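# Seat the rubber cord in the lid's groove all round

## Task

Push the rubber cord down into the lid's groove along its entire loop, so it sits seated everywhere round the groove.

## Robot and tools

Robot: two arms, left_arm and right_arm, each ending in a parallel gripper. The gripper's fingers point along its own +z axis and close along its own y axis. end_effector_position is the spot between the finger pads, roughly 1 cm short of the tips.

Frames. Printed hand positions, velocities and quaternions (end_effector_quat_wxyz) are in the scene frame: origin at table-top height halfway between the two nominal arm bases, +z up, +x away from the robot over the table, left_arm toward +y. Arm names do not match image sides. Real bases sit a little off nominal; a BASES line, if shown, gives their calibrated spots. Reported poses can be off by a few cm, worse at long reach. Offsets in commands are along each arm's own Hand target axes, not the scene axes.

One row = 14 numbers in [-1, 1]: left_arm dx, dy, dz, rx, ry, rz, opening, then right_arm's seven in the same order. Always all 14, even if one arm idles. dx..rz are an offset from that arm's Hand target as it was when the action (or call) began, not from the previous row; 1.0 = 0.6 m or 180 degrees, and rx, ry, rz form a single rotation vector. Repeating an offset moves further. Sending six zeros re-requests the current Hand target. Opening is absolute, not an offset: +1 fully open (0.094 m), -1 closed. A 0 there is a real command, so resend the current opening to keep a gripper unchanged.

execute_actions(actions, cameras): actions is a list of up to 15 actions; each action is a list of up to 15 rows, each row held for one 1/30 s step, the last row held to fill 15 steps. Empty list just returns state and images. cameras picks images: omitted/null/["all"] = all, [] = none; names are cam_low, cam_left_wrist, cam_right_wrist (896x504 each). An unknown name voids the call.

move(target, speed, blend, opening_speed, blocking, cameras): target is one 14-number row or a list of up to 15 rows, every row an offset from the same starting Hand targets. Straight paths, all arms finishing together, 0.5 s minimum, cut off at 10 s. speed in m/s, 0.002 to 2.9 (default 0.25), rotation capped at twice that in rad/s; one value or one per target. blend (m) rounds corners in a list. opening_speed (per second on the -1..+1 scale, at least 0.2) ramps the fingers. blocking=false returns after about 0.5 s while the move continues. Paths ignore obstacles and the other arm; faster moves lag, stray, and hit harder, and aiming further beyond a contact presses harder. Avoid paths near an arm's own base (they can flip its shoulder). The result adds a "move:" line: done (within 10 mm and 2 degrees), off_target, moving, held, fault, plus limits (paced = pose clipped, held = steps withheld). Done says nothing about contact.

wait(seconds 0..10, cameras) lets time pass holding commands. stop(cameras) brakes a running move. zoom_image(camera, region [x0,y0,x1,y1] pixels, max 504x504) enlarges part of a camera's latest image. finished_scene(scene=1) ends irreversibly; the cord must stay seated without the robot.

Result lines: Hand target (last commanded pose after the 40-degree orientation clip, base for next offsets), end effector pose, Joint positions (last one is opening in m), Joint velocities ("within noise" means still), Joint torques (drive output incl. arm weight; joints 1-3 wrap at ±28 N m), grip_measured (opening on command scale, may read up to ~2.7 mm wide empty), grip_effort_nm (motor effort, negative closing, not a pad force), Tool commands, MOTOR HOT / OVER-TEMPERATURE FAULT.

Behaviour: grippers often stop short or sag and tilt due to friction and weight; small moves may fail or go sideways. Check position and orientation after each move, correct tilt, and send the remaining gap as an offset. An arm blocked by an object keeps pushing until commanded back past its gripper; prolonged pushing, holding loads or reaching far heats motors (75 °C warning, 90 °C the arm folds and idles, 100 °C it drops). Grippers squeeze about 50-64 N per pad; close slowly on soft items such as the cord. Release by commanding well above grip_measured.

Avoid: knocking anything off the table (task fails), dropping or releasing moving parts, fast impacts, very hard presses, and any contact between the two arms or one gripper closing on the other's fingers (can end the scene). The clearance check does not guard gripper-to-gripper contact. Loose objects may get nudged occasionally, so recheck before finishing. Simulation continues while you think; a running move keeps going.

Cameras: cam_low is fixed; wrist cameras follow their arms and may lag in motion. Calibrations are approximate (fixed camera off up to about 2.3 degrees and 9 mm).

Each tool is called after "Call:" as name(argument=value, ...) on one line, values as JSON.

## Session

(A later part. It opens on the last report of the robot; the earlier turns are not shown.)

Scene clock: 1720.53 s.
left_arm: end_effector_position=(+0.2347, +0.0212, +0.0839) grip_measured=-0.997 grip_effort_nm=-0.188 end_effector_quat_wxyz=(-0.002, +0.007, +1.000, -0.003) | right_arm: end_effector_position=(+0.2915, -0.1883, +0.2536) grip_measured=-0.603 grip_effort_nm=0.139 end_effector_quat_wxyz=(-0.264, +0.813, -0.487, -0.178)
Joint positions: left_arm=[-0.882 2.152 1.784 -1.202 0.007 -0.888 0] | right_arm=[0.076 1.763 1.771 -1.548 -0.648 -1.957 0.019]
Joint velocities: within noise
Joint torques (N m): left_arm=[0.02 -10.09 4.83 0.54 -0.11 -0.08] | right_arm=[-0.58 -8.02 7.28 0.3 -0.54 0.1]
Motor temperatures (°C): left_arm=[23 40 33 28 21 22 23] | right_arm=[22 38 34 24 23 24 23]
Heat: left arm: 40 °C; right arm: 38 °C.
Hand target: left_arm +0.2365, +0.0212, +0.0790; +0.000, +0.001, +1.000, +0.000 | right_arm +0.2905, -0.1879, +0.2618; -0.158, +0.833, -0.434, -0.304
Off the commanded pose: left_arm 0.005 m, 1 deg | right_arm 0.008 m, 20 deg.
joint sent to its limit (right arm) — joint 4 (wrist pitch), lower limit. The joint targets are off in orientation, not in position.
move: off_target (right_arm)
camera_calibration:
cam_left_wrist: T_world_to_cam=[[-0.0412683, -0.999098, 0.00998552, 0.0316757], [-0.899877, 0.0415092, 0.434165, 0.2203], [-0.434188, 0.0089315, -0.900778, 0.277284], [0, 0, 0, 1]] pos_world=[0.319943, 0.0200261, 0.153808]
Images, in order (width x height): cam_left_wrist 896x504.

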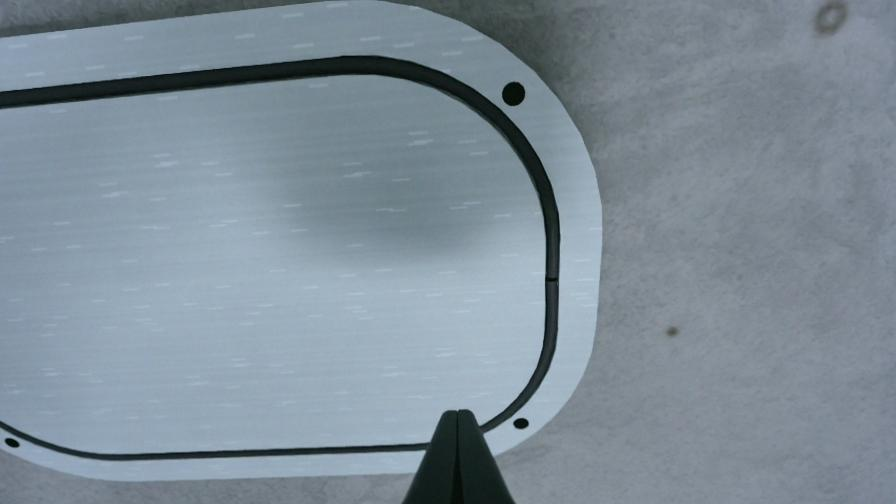

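Call:
move(target=[[-0.115,0.0,0.04,0,0,0,-1,0,0,0,0,0,0,-0.6],[-0.115,0.013,0.09,0,0,0,-1,0,0,0,0,0,0,-0.6],[-0.115,0.013,0.135,0,0,0,-1,0,0,0,0,0,0,-0.6],[-0.115,0.013,0.04,0,0,0,-1,0,0,0,0,0,0,-0.6],[-0.1067,-0.025,0.04,0,0,0,-1,0,0,0,0,0,0,-0.6],[-0.1067,-0.0028,0.09,0,0,0,-1,0,0,0,0,0,0,-0.6],[-0.1067,-0.0028,0.135,0,0,0,-1,0,0,0,0,0,0,-0.6]], speed=[0.25,0.1,0.08,0.25,0.25,0.1,0.08], cameras=["cam_left_wrist"])

Scene clock: 1730.73 s.
left_arm: end_effector_position=(+0.2947, +0.0206, +0.0248) grip_measured=-0.997 grip_effort_nm=-0.188 end_effector_quat_wxyz=(-0.005, +0.003, +1.000, +0.001) | right_arm: end_effector_position=(+0.2915, -0.1883, +0.2536) grip_measured=-0.603 grip_effort_nm=0.139 end_effector_quat_wxyz=(-0.264, +0.813, -0.487, -0.178)
Joint positions: left_arm=[-0.779 2.379 1.927 -1.127 0.006 -0.793 0] | right_arm=[0.076 1.763 1.771 -1.548 -0.648 -1.957 0.019]
Joint velocities: within noise
Joint torques (N m): left_arm=[0.49 -8.61 2.41 1.31 -0.08 0.07] | right_arm=[-0.61 -8.01 7.25 0.31 -0.54 0.09]
Motor temperatures (°C): left_arm=[23 40 33 28 21 22 23] | right_arm=[22 38 34 24 23 24 23]
Heat: left arm: 40 °C; right arm: 38 °C.
Hand target: left_arm +0.3007, +0.0193, -0.0019; +0.001, +0.001, +1.000, -0.001 | right_arm +0.2905, -0.1879, +0.2618; -0.158, +0.833, -0.434, -0.304
Off the commanded pose: left_arm 0.027 m, 1 deg | right_arm 0.008 m, 20 deg.
joint sent to its limit (right arm) — joint 4 (wrist pitch), lower limit. The joint targets are off in orientation, not in position.
move: off_target (left_arm, right_arm)
camera_calibration:
cam_left_wrist: T_world_to_cam=[[-0.033185, -0.999445, 0.00298793, 0.0319482], [-0.897882, 0.0311255, 0.439135, 0.299493], [-0.438985, 0.0118899, -0.898416, 0.251459], [0, 0, 0, 1]] pos_world=[0.380356, 0.0196187, 0.0943017]
Images, in order (width x height): cam_left_wrist 896x504.

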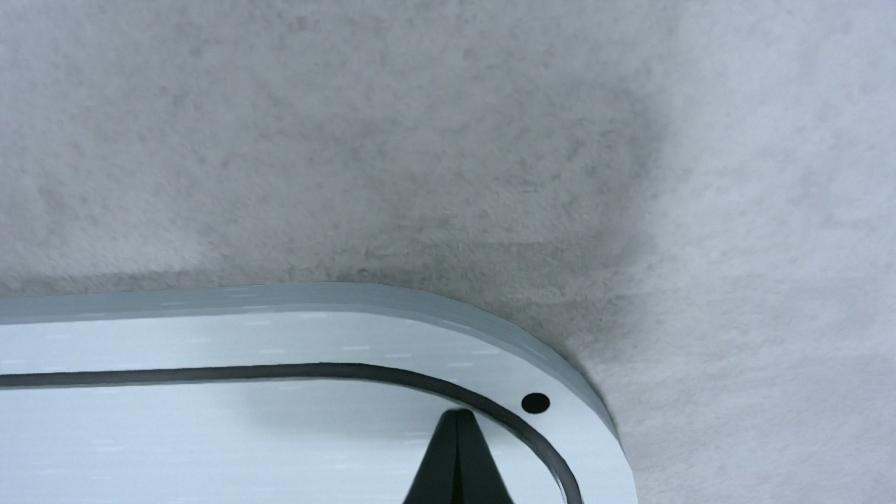

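Call:
move(target=[[-0.0005,-0.03,-0.09,0,0,0,-1,0,0,0,0,0,0,-0.6],[-0.0005,-0.006,-0.05,0,0,0,-1,0,0,0,0,0,0,-0.6],[-0.0005,-0.0047,0,0,0,0,-1,0,0,0,0,0,0,-0.6],[-0.0005,-0.0047,-0.09,0,0,0,-1,0,0,0,0,0,0,-0.6],[0.012,-0.03,-0.09,0,0,0,-1,0,0,0,0,0,0,-0.6],[0.012,-0.0145,-0.05,0,0,0,-1,0,0,0,0,0,0,-0.6],[0.012,-0.0145,0,0,0,0,-1,0,0,0,0,0,0,-0.6]], speed=[0.25,0.1,0.08,0.25,0.25,0.1,0.08], cameras=["cam_left_wrist"])

Call:
move(target=[[0.0,0.0,-0.09,0,0,0,-1,0,0,0,0,0,0,-0.6],[0.0108,-0.03,-0.09,0,0,0,-1,0,0,0,0,0,0,-0.6],[0.0108,-0.0125,-0.05,0,0,0,-1,0,0,0,0,0,0,-0.6],[0.0108,-0.0125,0,0,0,0,-1,0,0,0,0,0,0,-0.6],[0.0108,-0.0125,-0.09,0,0,0,-1,0,0,0,0,0,0,-0.6],[0.0242,-0.04,-0.09,0,0,0,-1,0,0,0,0,0,0,-0.6],[0.0242,-0.0241,-0.05,0,0,0,-1,0,0,0,0,0,0,-0.6],[0.0242,-0.0241,0,0,0,0,-1,0,0,0,0,0,0,-0.6]], speed=[0.25,0.25,0.1,0.08,0.25,0.25,0.1,0.08], cameras=["cam_left_wrist"])

Call:
move(target=[[0,0,-0.1,0,0,0,-1,0,0,0,0,0,0,-0.6],[0.06,0.045,-0.14,0,0,0,-1,0,0,0,0,0,0,-0.6]], speed=[0.25,0.25], cameras=["cam_left_wrist"])

Call:
zoom_image(camera="cam_left_wrist", region=[300, 60, 600, 360])

Scene clock: 1746.77 s.
left_arm: end_effector_position=(+0.2882, +0.0115, +0.0248) grip_measured=-0.997 grip_effort_nm=-0.183 end_effector_quat_wxyz=(-0.004, +0.005, +1.000, +0.000) | right_arm: end_effector_position=(+0.2915, -0.1883, +0.2536) grip_measured=-0.603 grip_effort_nm=0.144 end_effector_quat_wxyz=(-0.264, +0.813, -0.487, -0.178)
Joint positions: left_arm=[-0.804 2.384 1.938 -1.129 0.006 -0.813 0] | right_arm=[0.076 1.763 1.771 -1.548 -0.648 -1.957 0.019]
Joint velocities: within noise
Joint torques (N m): left_arm=[0.51 -8.85 2.39 1.25 -0.05 0] | right_arm=[-0.61 -8.01 7.24 0.33 -0.53 0.12]
Motor temperatures (°C): left_arm=[23 40 32 28 21 22 23] | right_arm=[22 38 34 23 23 24 23]
Heat: left arm: 40 °C; right arm: 38 °C.
Hand target: left_arm +0.2935, +0.0105, -0.0019; +0.000, +0.000, +1.000, -0.001 | right_arm +0.2905, -0.1879, +0.2618; -0.158, +0.833, -0.434, -0.304
Off the commanded pose: left_arm 0.027 m, 1 deg | right_arm 0.008 m, 20 deg.
joint sent to its limit (right arm) — joint 4 (wrist pitch), lower limit. The joint targets are off in orientation, not in position.
move: off_target (left_arm, right_arm)
camera_calibration:
cam_left_wrist: T_world_to_cam=[[-0.0378577, -0.99927, 0.00520478, 0.0239669], [-0.89878, 0.0363262, 0.436892, 0.294256], [-0.436762, 0.0118618, -0.899499, 0.248125], [0, 0, 0, 1]] pos_world=[0.373751, 0.010317, 0.0945052]
Images, in order (width x height): cam_left_wrist 896x504.

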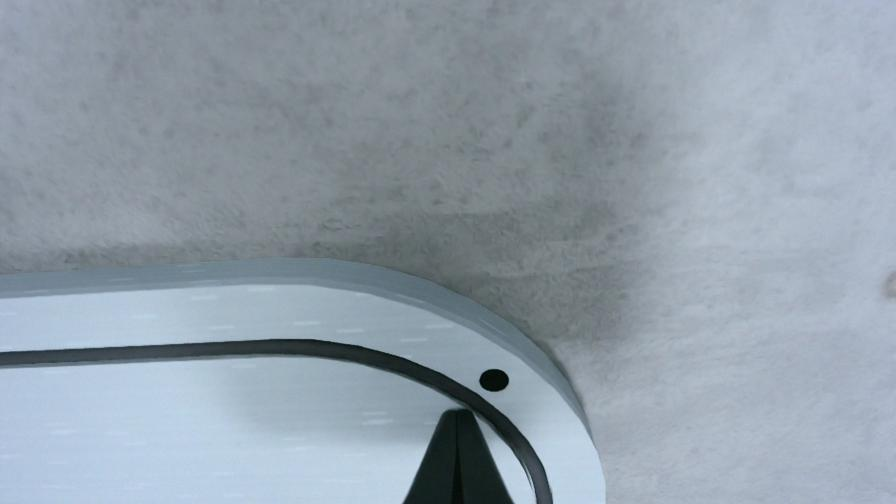

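Scene clock: 1749.63 s.
left_arm: end_effector_position=(+0.2729, -0.0032, +0.0248) grip_measured=-0.997 grip_effort_nm=-0.193 end_effector_quat_wxyz=(-0.004, +0.007, +1.000, +0.000) | right_arm: end_effector_position=(+0.2915, -0.1883, +0.2536) grip_measured=-0.603 grip_effort_nm=0.144 end_effector_quat_wxyz=(-0.264, +0.813, -0.487, -0.178)
Joint positions: left_arm=[-0.85 2.389 1.946 -1.133 0.005 -0.854 0] | right_arm=[0.076 1.763 1.771 -1.548 -0.648 -1.957 0.019]
Joint velocities: within noise
Joint torques (N m): left_arm=[0.8 -8.99 2.11 1.23 -0.1 0.03] | right_arm=[-0.51 -7.91 7.28 0.32 -0.53 0.08]
Motor temperatures (°C): left_arm=[23 40 33 28 21 22 23] | right_arm=[22 38 34 23 23 24 23]
Heat: left arm: 40 °C; right arm: 38 °C.
Hand target: left_arm +0.2789, -0.0038, -0.0019; +0.000, +0.000, +1.000, +0.000 | right_arm +0.2905, -0.1879, +0.2618; -0.158, +0.833, -0.434, -0.304
Off the commanded pose: left_arm 0.027 m, 1 deg | right_arm 0.008 m, 20 deg.
joint sent to its limit (right arm) — joint 4 (wrist pitch), lower limit. The joint targets are off in orientation, not in position.
move: off_target (left_arm, right_arm)
camera_calibration:
cam_left_wrist: T_world_to_cam=[[-0.0431298, -0.999062, 0.00378713, 0.0102045], [-0.898605, 0.0404491, 0.43689, 0.280927], [-0.436634, 0.0154398, -0.899507, 0.241553], [0, 0, 0, 1]] pos_world=[0.358353, -0.00489784, 0.094506]
Images, in order (width x height): cam_left_wrist 896x504.

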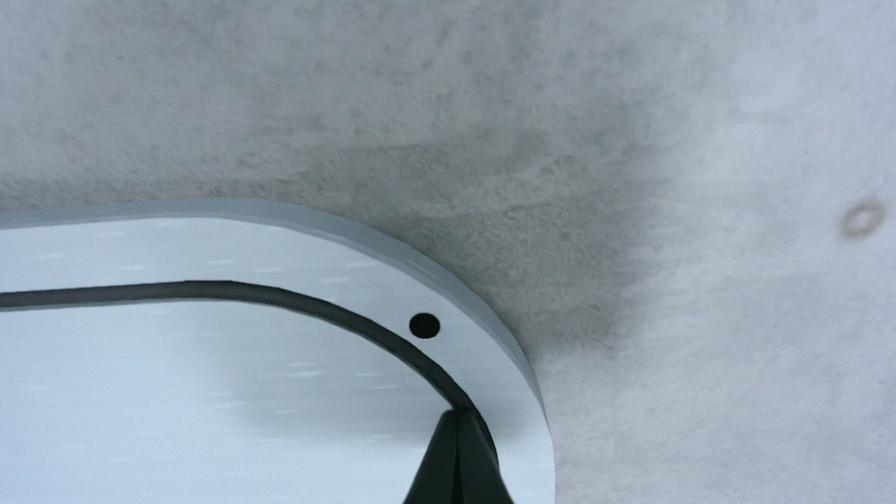

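Scene clock: 1750.90 s.
left_arm: end_effector_position=(+0.2433, +0.0249, +0.0723) grip_measured=-0.997 grip_effort_nm=-0.193 end_effector_quat_wxyz=(-0.011, +0.004, +1.000, +0.009) | right_arm: end_effector_position=(+0.2915, -0.1883, +0.2536) grip_measured=-0.603 grip_effort_nm=0.139 end_effector_quat_wxyz=(-0.264, +0.813, -0.487, -0.178)
Joint positions: left_arm=[-0.861 2.2 1.815 -1.214 0.005 -0.872 0] | right_arm=[0.076 1.763 1.771 -1.548 -0.648 -1.957 0.019]
Joint velocities: within noise
Joint torques (N m): left_arm=[-0.44 -14.39 4.33 0.44 -0.07 -0.07] | right_arm=[-0.54 -8.01 7.3 0.32 -0.53 0.09]
Motor temperatures (°C): left_arm=[23 41 33 28 21 22 23] | right_arm=[22 38 34 23 23 24 23]
Heat: left arm: 41 °C; right arm: 38 °C.
Hand target: left_arm +0.2428, +0.0233, +0.0820; +0.000, +0.001, +1.000, +0.000 | right_arm +0.2905, -0.1879, +0.2618; -0.158, +0.833, -0.434, -0.304
Off the commanded pose: left_arm 0.010 m, 2 deg | right_arm 0.008 m, 20 deg.
joint sent to its limit (right arm) — joint 4 (wrist pitch), lower limit. The joint targets are off in orientation, not in position.
move: off_target (right_arm)
camera_calibration:
cam_left_wrist: T_world_to_cam=[[-0.0359518, -0.99926, -0.0136965, 0.0363257], [-0.892271, 0.0259242, 0.450756, 0.230269], [-0.450067, 0.0284265, -0.892542, 0.273357], [0, 0, 0, 1]] pos_world=[0.329797, 0.0225587, 0.140685]
Images, in order (width x height): cam_left_wrist 896x504.

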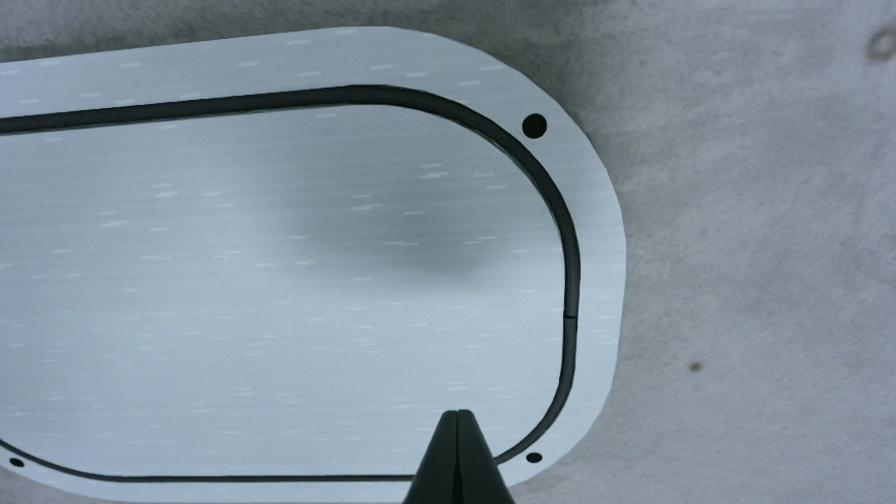

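Scaled by 1.680 from the camera's 896x504 image, which has a finer 1280x720 frame.

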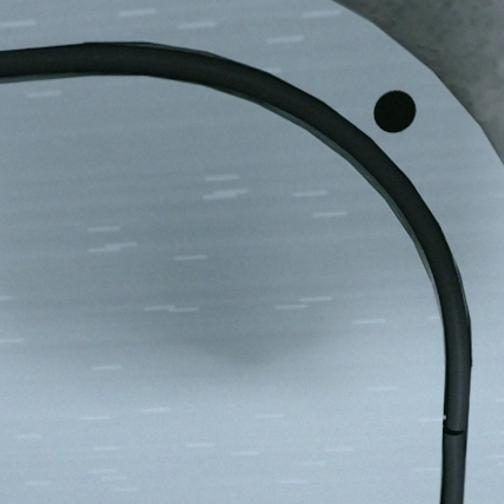

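Call:
move(target=[[0,0.12,-0.18,0,0,0,-1,0,0,0,0,0,0,-0.6]], cameras=["cam_left_wrist"])

Call:
zoom_image(camera="cam_left_wrist", region=[100, 20, 600, 400])

Scene clock: 1756.07 s.
left_arm: end_effector_position=(+0.2410, +0.0962, +0.1746) grip_measured=-0.997 grip_effort_nm=-0.193 end_effector_quat_wxyz=(-0.015, -0.005, +1.000, +0.011) | right_arm: end_effector_position=(+0.2915, -0.1883, +0.2536) grip_measured=-0.603 grip_effort_nm=0.139 end_effector_quat_wxyz=(-0.264, +0.813, -0.487, -0.178)
Joint positions: left_arm=[-0.741 1.975 1.88 -1.513 0.005 -0.769 0] | right_arm=[0.076 1.763 1.771 -1.548 -0.648 -1.957 0.019]
Joint velocities: within noise
Joint torques (N m): left_arm=[0.08 -11.75 7.57 0.18 -0.04 0.18] | right_arm=[-0.54 -7.99 7.23 0.31 -0.54 0.09]
Motor temperatures (°C): left_arm=[23 43 33 28 21 22 23] | right_arm=[22 37 34 23 23 24 23]
Heat: left arm: 43 °C; right arm: 37 °C.
Hand target: left_arm +0.2428, +0.0954, +0.1900; +0.000, +0.001, +1.000, -0.001 | right_arm +0.2905, -0.1879, +0.2618; -0.158, +0.833, -0.434, -0.304
Off the commanded pose: left_arm 0.015 m, 2 deg | right_arm 0.008 m, 20 deg.
joint sent to its limit (right arm) — joint 4 (wrist pitch), lower limit. The joint targets are off in orientation, not in position.
move: off_target (left_arm, right_arm)
camera_calibration:
cam_left_wrist: T_world_to_cam=[[-0.0188759, -0.99967, -0.017411, 0.105461], [-0.88878, 0.00880082, 0.458249, 0.179765], [-0.457945, 0.0241244, -0.888653, 0.36326], [0, 0, 0, 1]] pos_world=[0.328115, 0.0950807, 0.242271]
Images, in order (width x height): cam_left_wrist 896x504.

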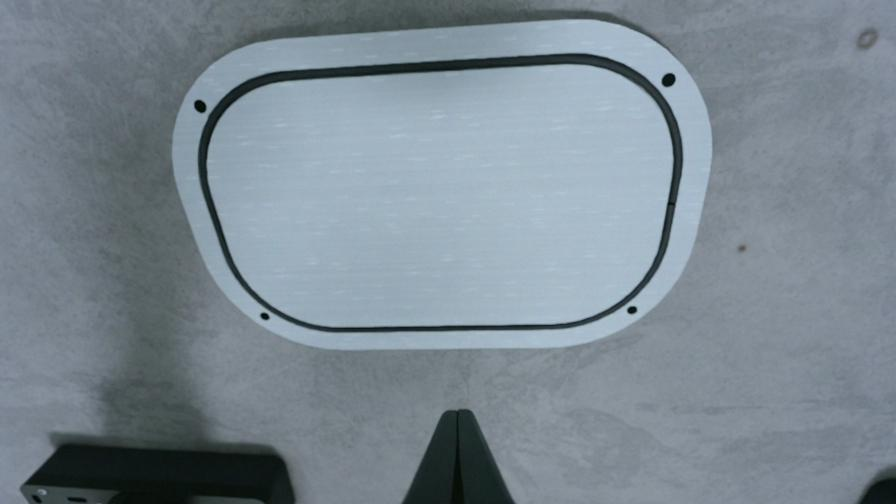

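Scaled by 1.008 from the camera's 896x504 image, which has a finer 1280x720 frame.

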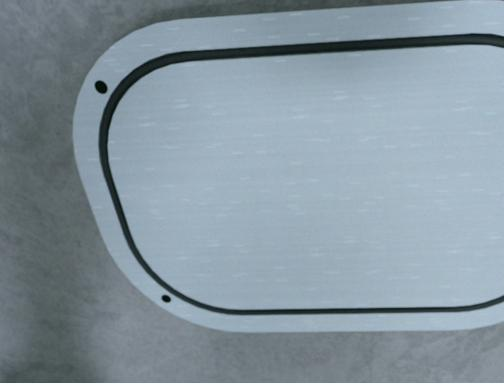

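Call:
move(target=[[0.02,0.15,0.18,0,0,0,-1,0,0,0,0,0,0,-0.6]], cameras=["cam_left_wrist"])

Call:
zoom_image(camera="cam_left_wrist", region=[200, 50, 620, 450])

Scene clock: 1760.13 s.
left_arm: end_effector_position=(+0.2293, +0.1846, +0.0765) grip_measured=-0.997 grip_effort_nm=-0.188 end_effector_quat_wxyz=(-0.014, -0.003, +1.000, +0.007) | right_arm: end_effector_position=(+0.2915, -0.1883, +0.2536) grip_measured=-0.603 grip_effort_nm=0.134 end_effector_quat_wxyz=(-0.264, +0.813, -0.487, -0.178)
Joint positions: left_arm=[-0.554 1.753 1.197 -1.046 0.003 -0.578 0] | right_arm=[0.076 1.763 1.771 -1.548 -0.648 -1.957 0.019]
Joint velocities: within noise
Joint torques (N m): left_arm=[0.35 -10.13 4.22 0.48 0.02 0.16] | right_arm=[-0.55 -7.98 7.25 0.28 -0.54 0.09]
Motor temperatures (°C): left_arm=[23 43 33 28 21 22 23] | right_arm=[22 37 34 23 23 24 23]
Heat: left arm: 43 °C; right arm: 37 °C.
Hand target: left_arm +0.2310, +0.1854, +0.0818; +0.000, +0.000, +1.000, -0.001 | right_arm +0.2905, -0.1879, +0.2618; -0.158, +0.833, -0.434, -0.304
Off the commanded pose: left_arm 0.006 m, 2 deg | right_arm 0.008 m, 20 deg.
joint sent to its limit (right arm) — joint 4 (wrist pitch), lower limit. The joint targets are off in orientation, not in position.
move: off_target (right_arm)
camera_calibration:
cam_left_wrist: T_world_to_cam=[[-0.0226418, -0.999697, -0.00961625, 0.19219], [-0.889847, 0.0157676, 0.455987, 0.21265], [-0.455698, 0.0188813, -0.889934, 0.269109], [0, 0, 0, 1]] pos_world=[0.31621, 0.183698, 0.144372]
Images, in order (width x height): cam_left_wrist 896x504.

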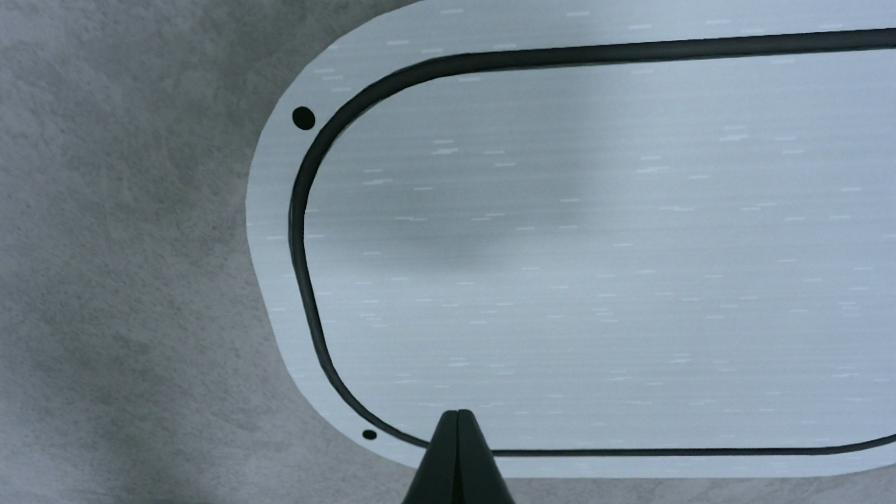

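Scaled by 1.200 from the camera's 896x504 image, which has a finer 1280x720 frame.

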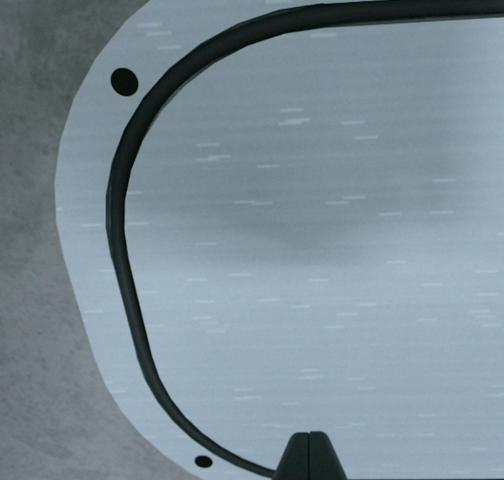

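Call:
move(target=[[-0.0267,0.11,0.03,0,0,0,-1,0,0,0,0,0,0,-0.6],[-0.0267,0.084,0.08,0,0,0,-1,0,0,0,0,0,0,-0.6],[-0.0267,0.082,0.137,0,0,0,-1,0,0,0,0,0,0,-0.6]], speed=[0.25,0.1,0.08], cameras=["cam_left_wrist"])

Scene clock: 1767.80 s.
left_arm: end_effector_position=(+0.2437, +0.2364, +0.0220) grip_measured=-0.997 grip_effort_nm=-0.188 end_effector_quat_wxyz=(-0.005, +0.004, +1.000, +0.000) | right_arm: end_effector_position=(+0.2915, -0.1883, +0.2536) grip_measured=-0.603 grip_effort_nm=0.144 end_effector_quat_wxyz=(-0.264, +0.813, -0.487, -0.178)
Joint positions: left_arm=[-0.374 1.783 0.995 -0.793 0.004 -0.386 0] | right_arm=[0.076 1.763 1.771 -1.548 -0.648 -1.957 0.019]
Joint velocities: within noise
Joint torques (N m): left_arm=[-0.31 -2.76 1.76 1.43 0.03 -0.05] | right_arm=[-0.47 -7.98 7.24 0.3 -0.54 0.09]
Motor temperatures (°C): left_arm=[23 42 33 28 21 22 23] | right_arm=[22 37 34 23 23 24 23]
Heat: left arm: 42 °C; right arm: 37 °C.
Hand target: left_arm +0.2471, +0.2344, -0.0004; +0.000, +0.001, +1.000, +0.000 | right_arm +0.2905, -0.1879, +0.2618; -0.158, +0.833, -0.434, -0.304
Off the commanded pose: left_arm 0.023 m, 1 deg | right_arm 0.008 m, 20 deg.
joint sent to its limit (right arm) — joint 4 (wrist pitch), lower limit. The joint targets are off in orientation, not in position.
move: off_target (left_arm, right_arm)
camera_calibration:
cam_left_wrist: T_world_to_cam=[[-0.035871, -0.999347, 0.00436445, 0.246584], [-0.897267, 0.0341292, 0.440168, 0.247397], [-0.440029, 0.0118732, -0.897905, 0.224156], [0, 0, 0, 1]] pos_world=[0.329461, 0.235318, 0.0912986]
Images, in order (width x height): cam_left_wrist 896x504.

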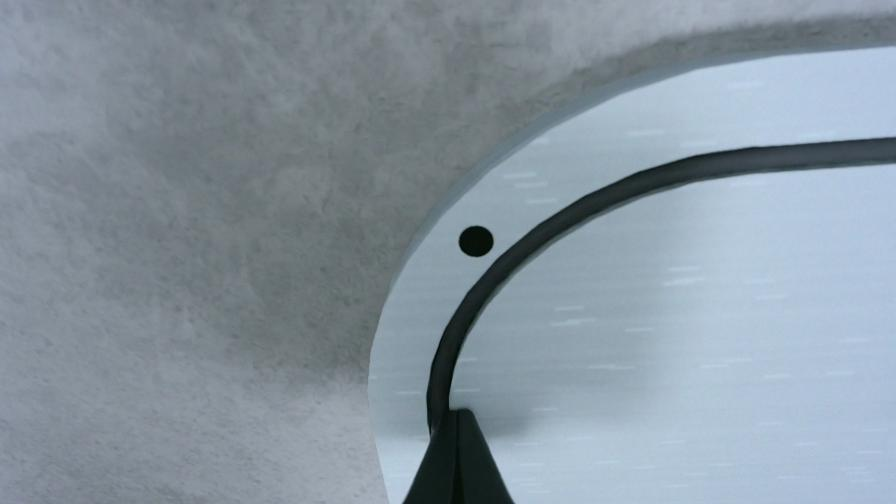

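Call:
move(target=[[0,0.005,-0.07,0,0,0,-1,0,0,0,0,0,0,-0.6],[-0.012,0.003,-0.05,0,0,0,-1,0,0,0,0,0,0,-0.6],[-0.012,0.0025,0,0,0,0,-1,0,0,0,0,0,0,-0.6],[-0.012,0.005,-0.07,0,0,0,-1,0,0,0,0,0,0,-0.6],[0.015,0.0045,-0.05,0,0,0,-1,0,0,0,0,0,0,-0.6],[0.015,0.0045,0,0,0,0,-1,0,0,0,0,0,0,-0.6],[0.015,-0.05,-0.2,0,0,0,-1,0,0,0,0,0,0,-0.6]], speed=[0.25,0.2,0.08,0.25,0.2,0.08,0.2], cameras=["cam_left_wrist"])

Call:
zoom_image(camera="cam_left_wrist", region=[300, 50, 720, 450])

Scene clock: 1776.20 s.
left_arm: end_effector_position=(+0.2342, +0.2091, +0.1077) grip_measured=-0.997 grip_effort_nm=-0.188 end_effector_quat_wxyz=(-0.013, +0.004, +1.000, +0.010) | right_arm: end_effector_position=(+0.2915, -0.1883, +0.2536) grip_measured=-0.603 grip_effort_nm=0.139 end_effector_quat_wxyz=(-0.264, +0.813, -0.487, -0.178)
Joint positions: left_arm=[-0.478 1.694 1.256 -1.166 -0.004 -0.49 0] | right_arm=[0.076 1.763 1.771 -1.548 -0.648 -1.957 0.019]
Joint velocities: within noise
Joint torques (N m): left_arm=[-0.2 -8.91 7.54 0.17 0.07 -0.09] | right_arm=[-0.55 -7.95 7.25 0.31 -0.53 0.11]
Motor temperatures (°C): left_arm=[23 40 33 28 21 22 23] | right_arm=[22 37 34 23 23 24 23]
Heat: left arm: 40 °C; right arm: 37 °C.
Hand target: left_arm +0.2381, +0.2045, +0.1196; +0.000, +0.000, +1.000, -0.001 | right_arm +0.2905, -0.1879, +0.2618; -0.158, +0.833, -0.434, -0.304
Off the commanded pose: left_arm 0.013 m, 2 deg | right_arm 0.008 m, 20 deg.
joint sent to its limit (right arm) — joint 4 (wrist pitch), lower limit. The joint targets are off in orientation, not in position.
move: off_target (left_arm, right_arm)
camera_calibration:
cam_left_wrist: T_world_to_cam=[[-0.0361673, -0.999241, -0.0144597, 0.220651], [-0.890062, 0.0256298, 0.455118, 0.200606], [-0.454402, 0.0293304, -0.890314, 0.296171], [0, 0, 0, 1]] pos_world=[0.321113, 0.206655, 0.175576]
Images, in order (width x height): cam_left_wrist 896x504.

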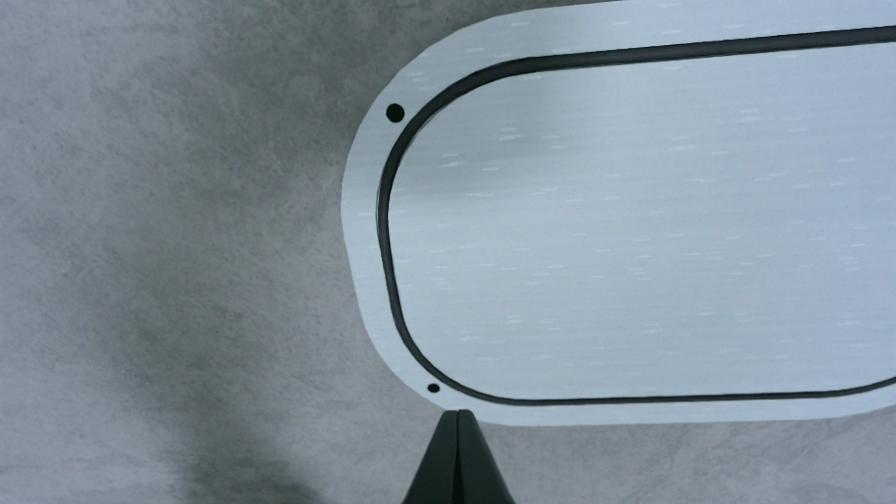

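Scaled by 1.200 from the camera's 896x504 image, which has a finer 1280x720 frame.

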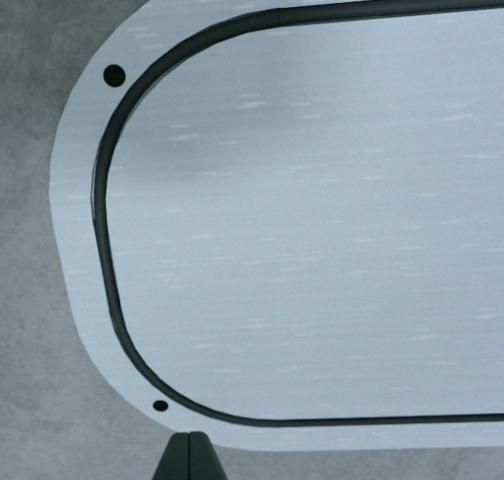

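Call:
zoom_image(camera="cam_left_wrist", region=[340, 120, 460, 320])

Scaled by 2.520 from the camera's 896x504 image, which has a finer 1280x720 frame.

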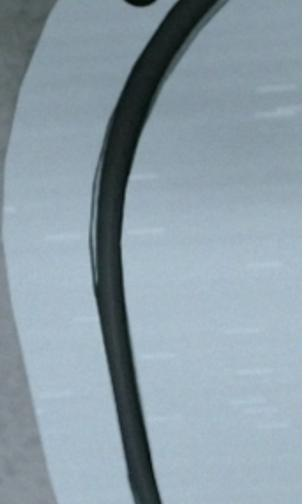

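Call:
move(target=[[-0.0293,0.05,0.1,0,0,0,-1,0,0,0,0,0,0,-0.6],[-0.0293,0.0525,0.15,0,0,0,-1,0,0,0,0,0,0,-0.6],[-0.0293,0.0530,0.202,0,0,0,-1,0,0,0,0,0,0,-0.6],[-0.0293,0.0525,0.13,0,0,0,-1,0,0,0,0,0,0,-0.6],[-0.0456,0.05,0.15,0,0,0,-1,0,0,0,0,0,0,-0.6],[-0.0456,0.05,0.202,0,0,0,-1,0,0,0,0,0,0,-0.6]], speed=[0.25,0.1,0.08,0.2,0.15,0.08], cameras=["cam_left_wrist"])

Call:
move(target=[[0,0.0,-0.07,0,0,0,-1,0,0,0,0,0,0,-0.6],[0.05,-0.05,-0.14,0,0,0,-1,0,0,0,0,0,0,-0.6]], cameras=["cam_left_wrist"])

Call:
zoom_image(camera="cam_left_wrist", region=[340, 40, 640, 340])

Scene clock: 1790.60 s.
left_arm: end_effector_position=(+0.2563, +0.2372, +0.0224) grip_measured=-0.997 grip_effort_nm=-0.193 end_effector_quat_wxyz=(-0.010, -0.002, +1.000, +0.006) | right_arm: end_effector_position=(+0.2915, -0.1883, +0.2536) grip_measured=-0.603 grip_effort_nm=0.139 end_effector_quat_wxyz=(-0.264, +0.813, -0.487, -0.178)
Joint positions: left_arm=[-0.36 1.832 1.059 -0.822 -0.004 -0.384 0] | right_arm=[0.076 1.763 1.771 -1.548 -0.648 -1.957 0.019]
Joint velocities: within noise
Joint torques (N m): left_arm=[0.4 -2.35 2.61 1.51 0.06 0.18] | right_arm=[-0.64 -8.05 7.19 0.32 -0.53 0.1]
Motor temperatures (°C): left_arm=[23 39 34 28 21 22 23] | right_arm=[22 37 34 23 23 24 23]
Heat: left arm: 39 °C; right arm: 37 °C.
Hand target: left_arm +0.2655, +0.2344, -0.0016; +0.000, +0.000, +1.000, -0.001 | right_arm +0.2905, -0.1879, +0.2618; -0.158, +0.833, -0.434, -0.304
Off the commanded pose: left_arm 0.026 m, 1 deg | right_arm 0.008 m, 20 deg.
joint sent to its limit (right arm) — joint 4 (wrist pitch), lower limit. The joint targets are off in orientation, not in position.
move: off_target (left_arm, right_arm)
camera_calibration:
cam_left_wrist: T_world_to_cam=[[-0.0234408, -0.999698, -0.00733411, 0.244933], [-0.893528, 0.0176598, 0.448659, 0.261203], [-0.448394, 0.0170702, -0.893673, 0.230936], [0, 0, 0, 1]] pos_world=[0.342684, 0.236304, 0.0909867]
Images, in order (width x height): cam_left_wrist 896x504.

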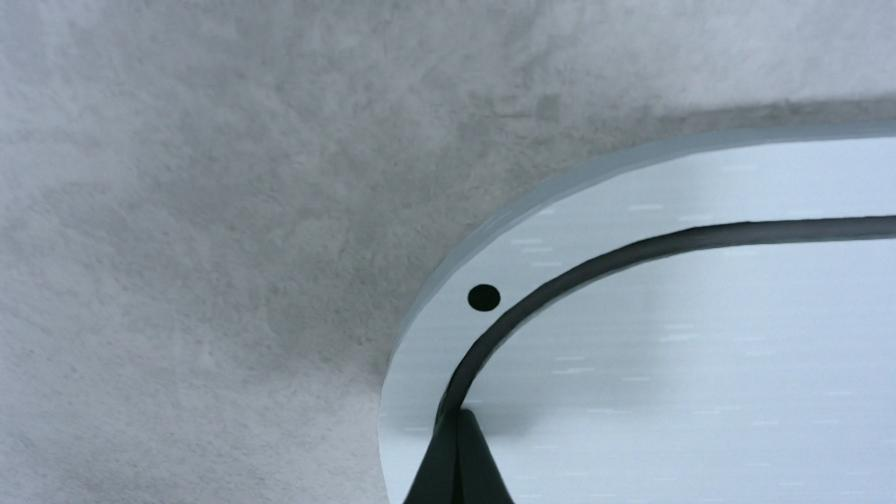

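Scene clock: 1792.23 s.
left_arm: end_effector_position=(+0.2292, +0.2074, +0.0712) grip_measured=-0.997 grip_effort_nm=-0.193 end_effector_quat_wxyz=(-0.014, +0.007, +1.000, +0.008) | right_arm: end_effector_position=(+0.2915, -0.1883, +0.2536) grip_measured=-0.603 grip_effort_nm=0.144 end_effector_quat_wxyz=(-0.264, +0.813, -0.487, -0.178)
Joint positions: left_arm=[-0.489 1.717 1.132 -1.018 0 -0.494 0] | right_arm=[0.076 1.763 1.771 -1.548 -0.648 -1.957 0.019]
Joint velocities: within noise
Joint torques (N m): left_arm=[0.31 -8.58 7.23 0.28 0.05 -0.06] | right_arm=[-0.5 -8.05 7.31 0.29 -0.54 0.1]
Motor temperatures (°C): left_arm=[23 39 34 27 21 22 23] | right_arm=[22 37 34 23 23 24 23]
Heat: left arm: 39 °C; right arm: 37 °C.
Hand target: left_arm +0.2354, +0.2045, +0.0825; +0.000, +0.001, +1.000, +0.000 | right_arm +0.2905, -0.1879, +0.2618; -0.158, +0.833, -0.434, -0.304
Off the commanded pose: left_arm 0.013 m, 2 deg | right_arm 0.008 m, 20 deg.
joint sent to its limit (right arm) — joint 4 (wrist pitch), lower limit. The joint targets are off in orientation, not in position.
move: off_target (left_arm, right_arm)
camera_calibration:
cam_left_wrist: T_world_to_cam=[[-0.0425631, -0.999042, -0.010194, 0.219431], [-0.889234, 0.0332294, 0.456244, 0.210896], [-0.455468, 0.028484, -0.889796, 0.261806], [0, 0, 0, 1]] pos_world=[0.31612, 0.204756, 0.138971]
Images, in order (width x height): cam_left_wrist 896x504.

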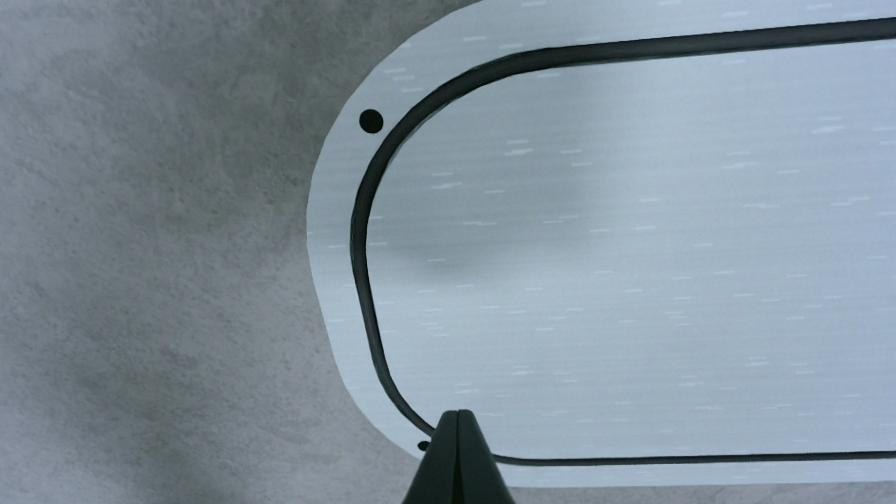

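Scaled by 1.680 from the camera's 896x504 image, which has a finer 1280x720 frame.

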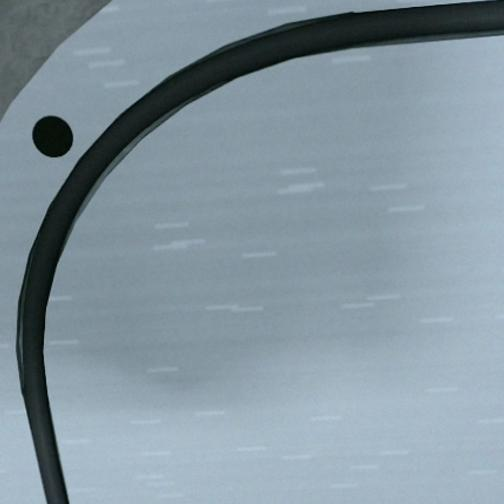

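Call:
finished_scene()

The scene is finished: the task was done.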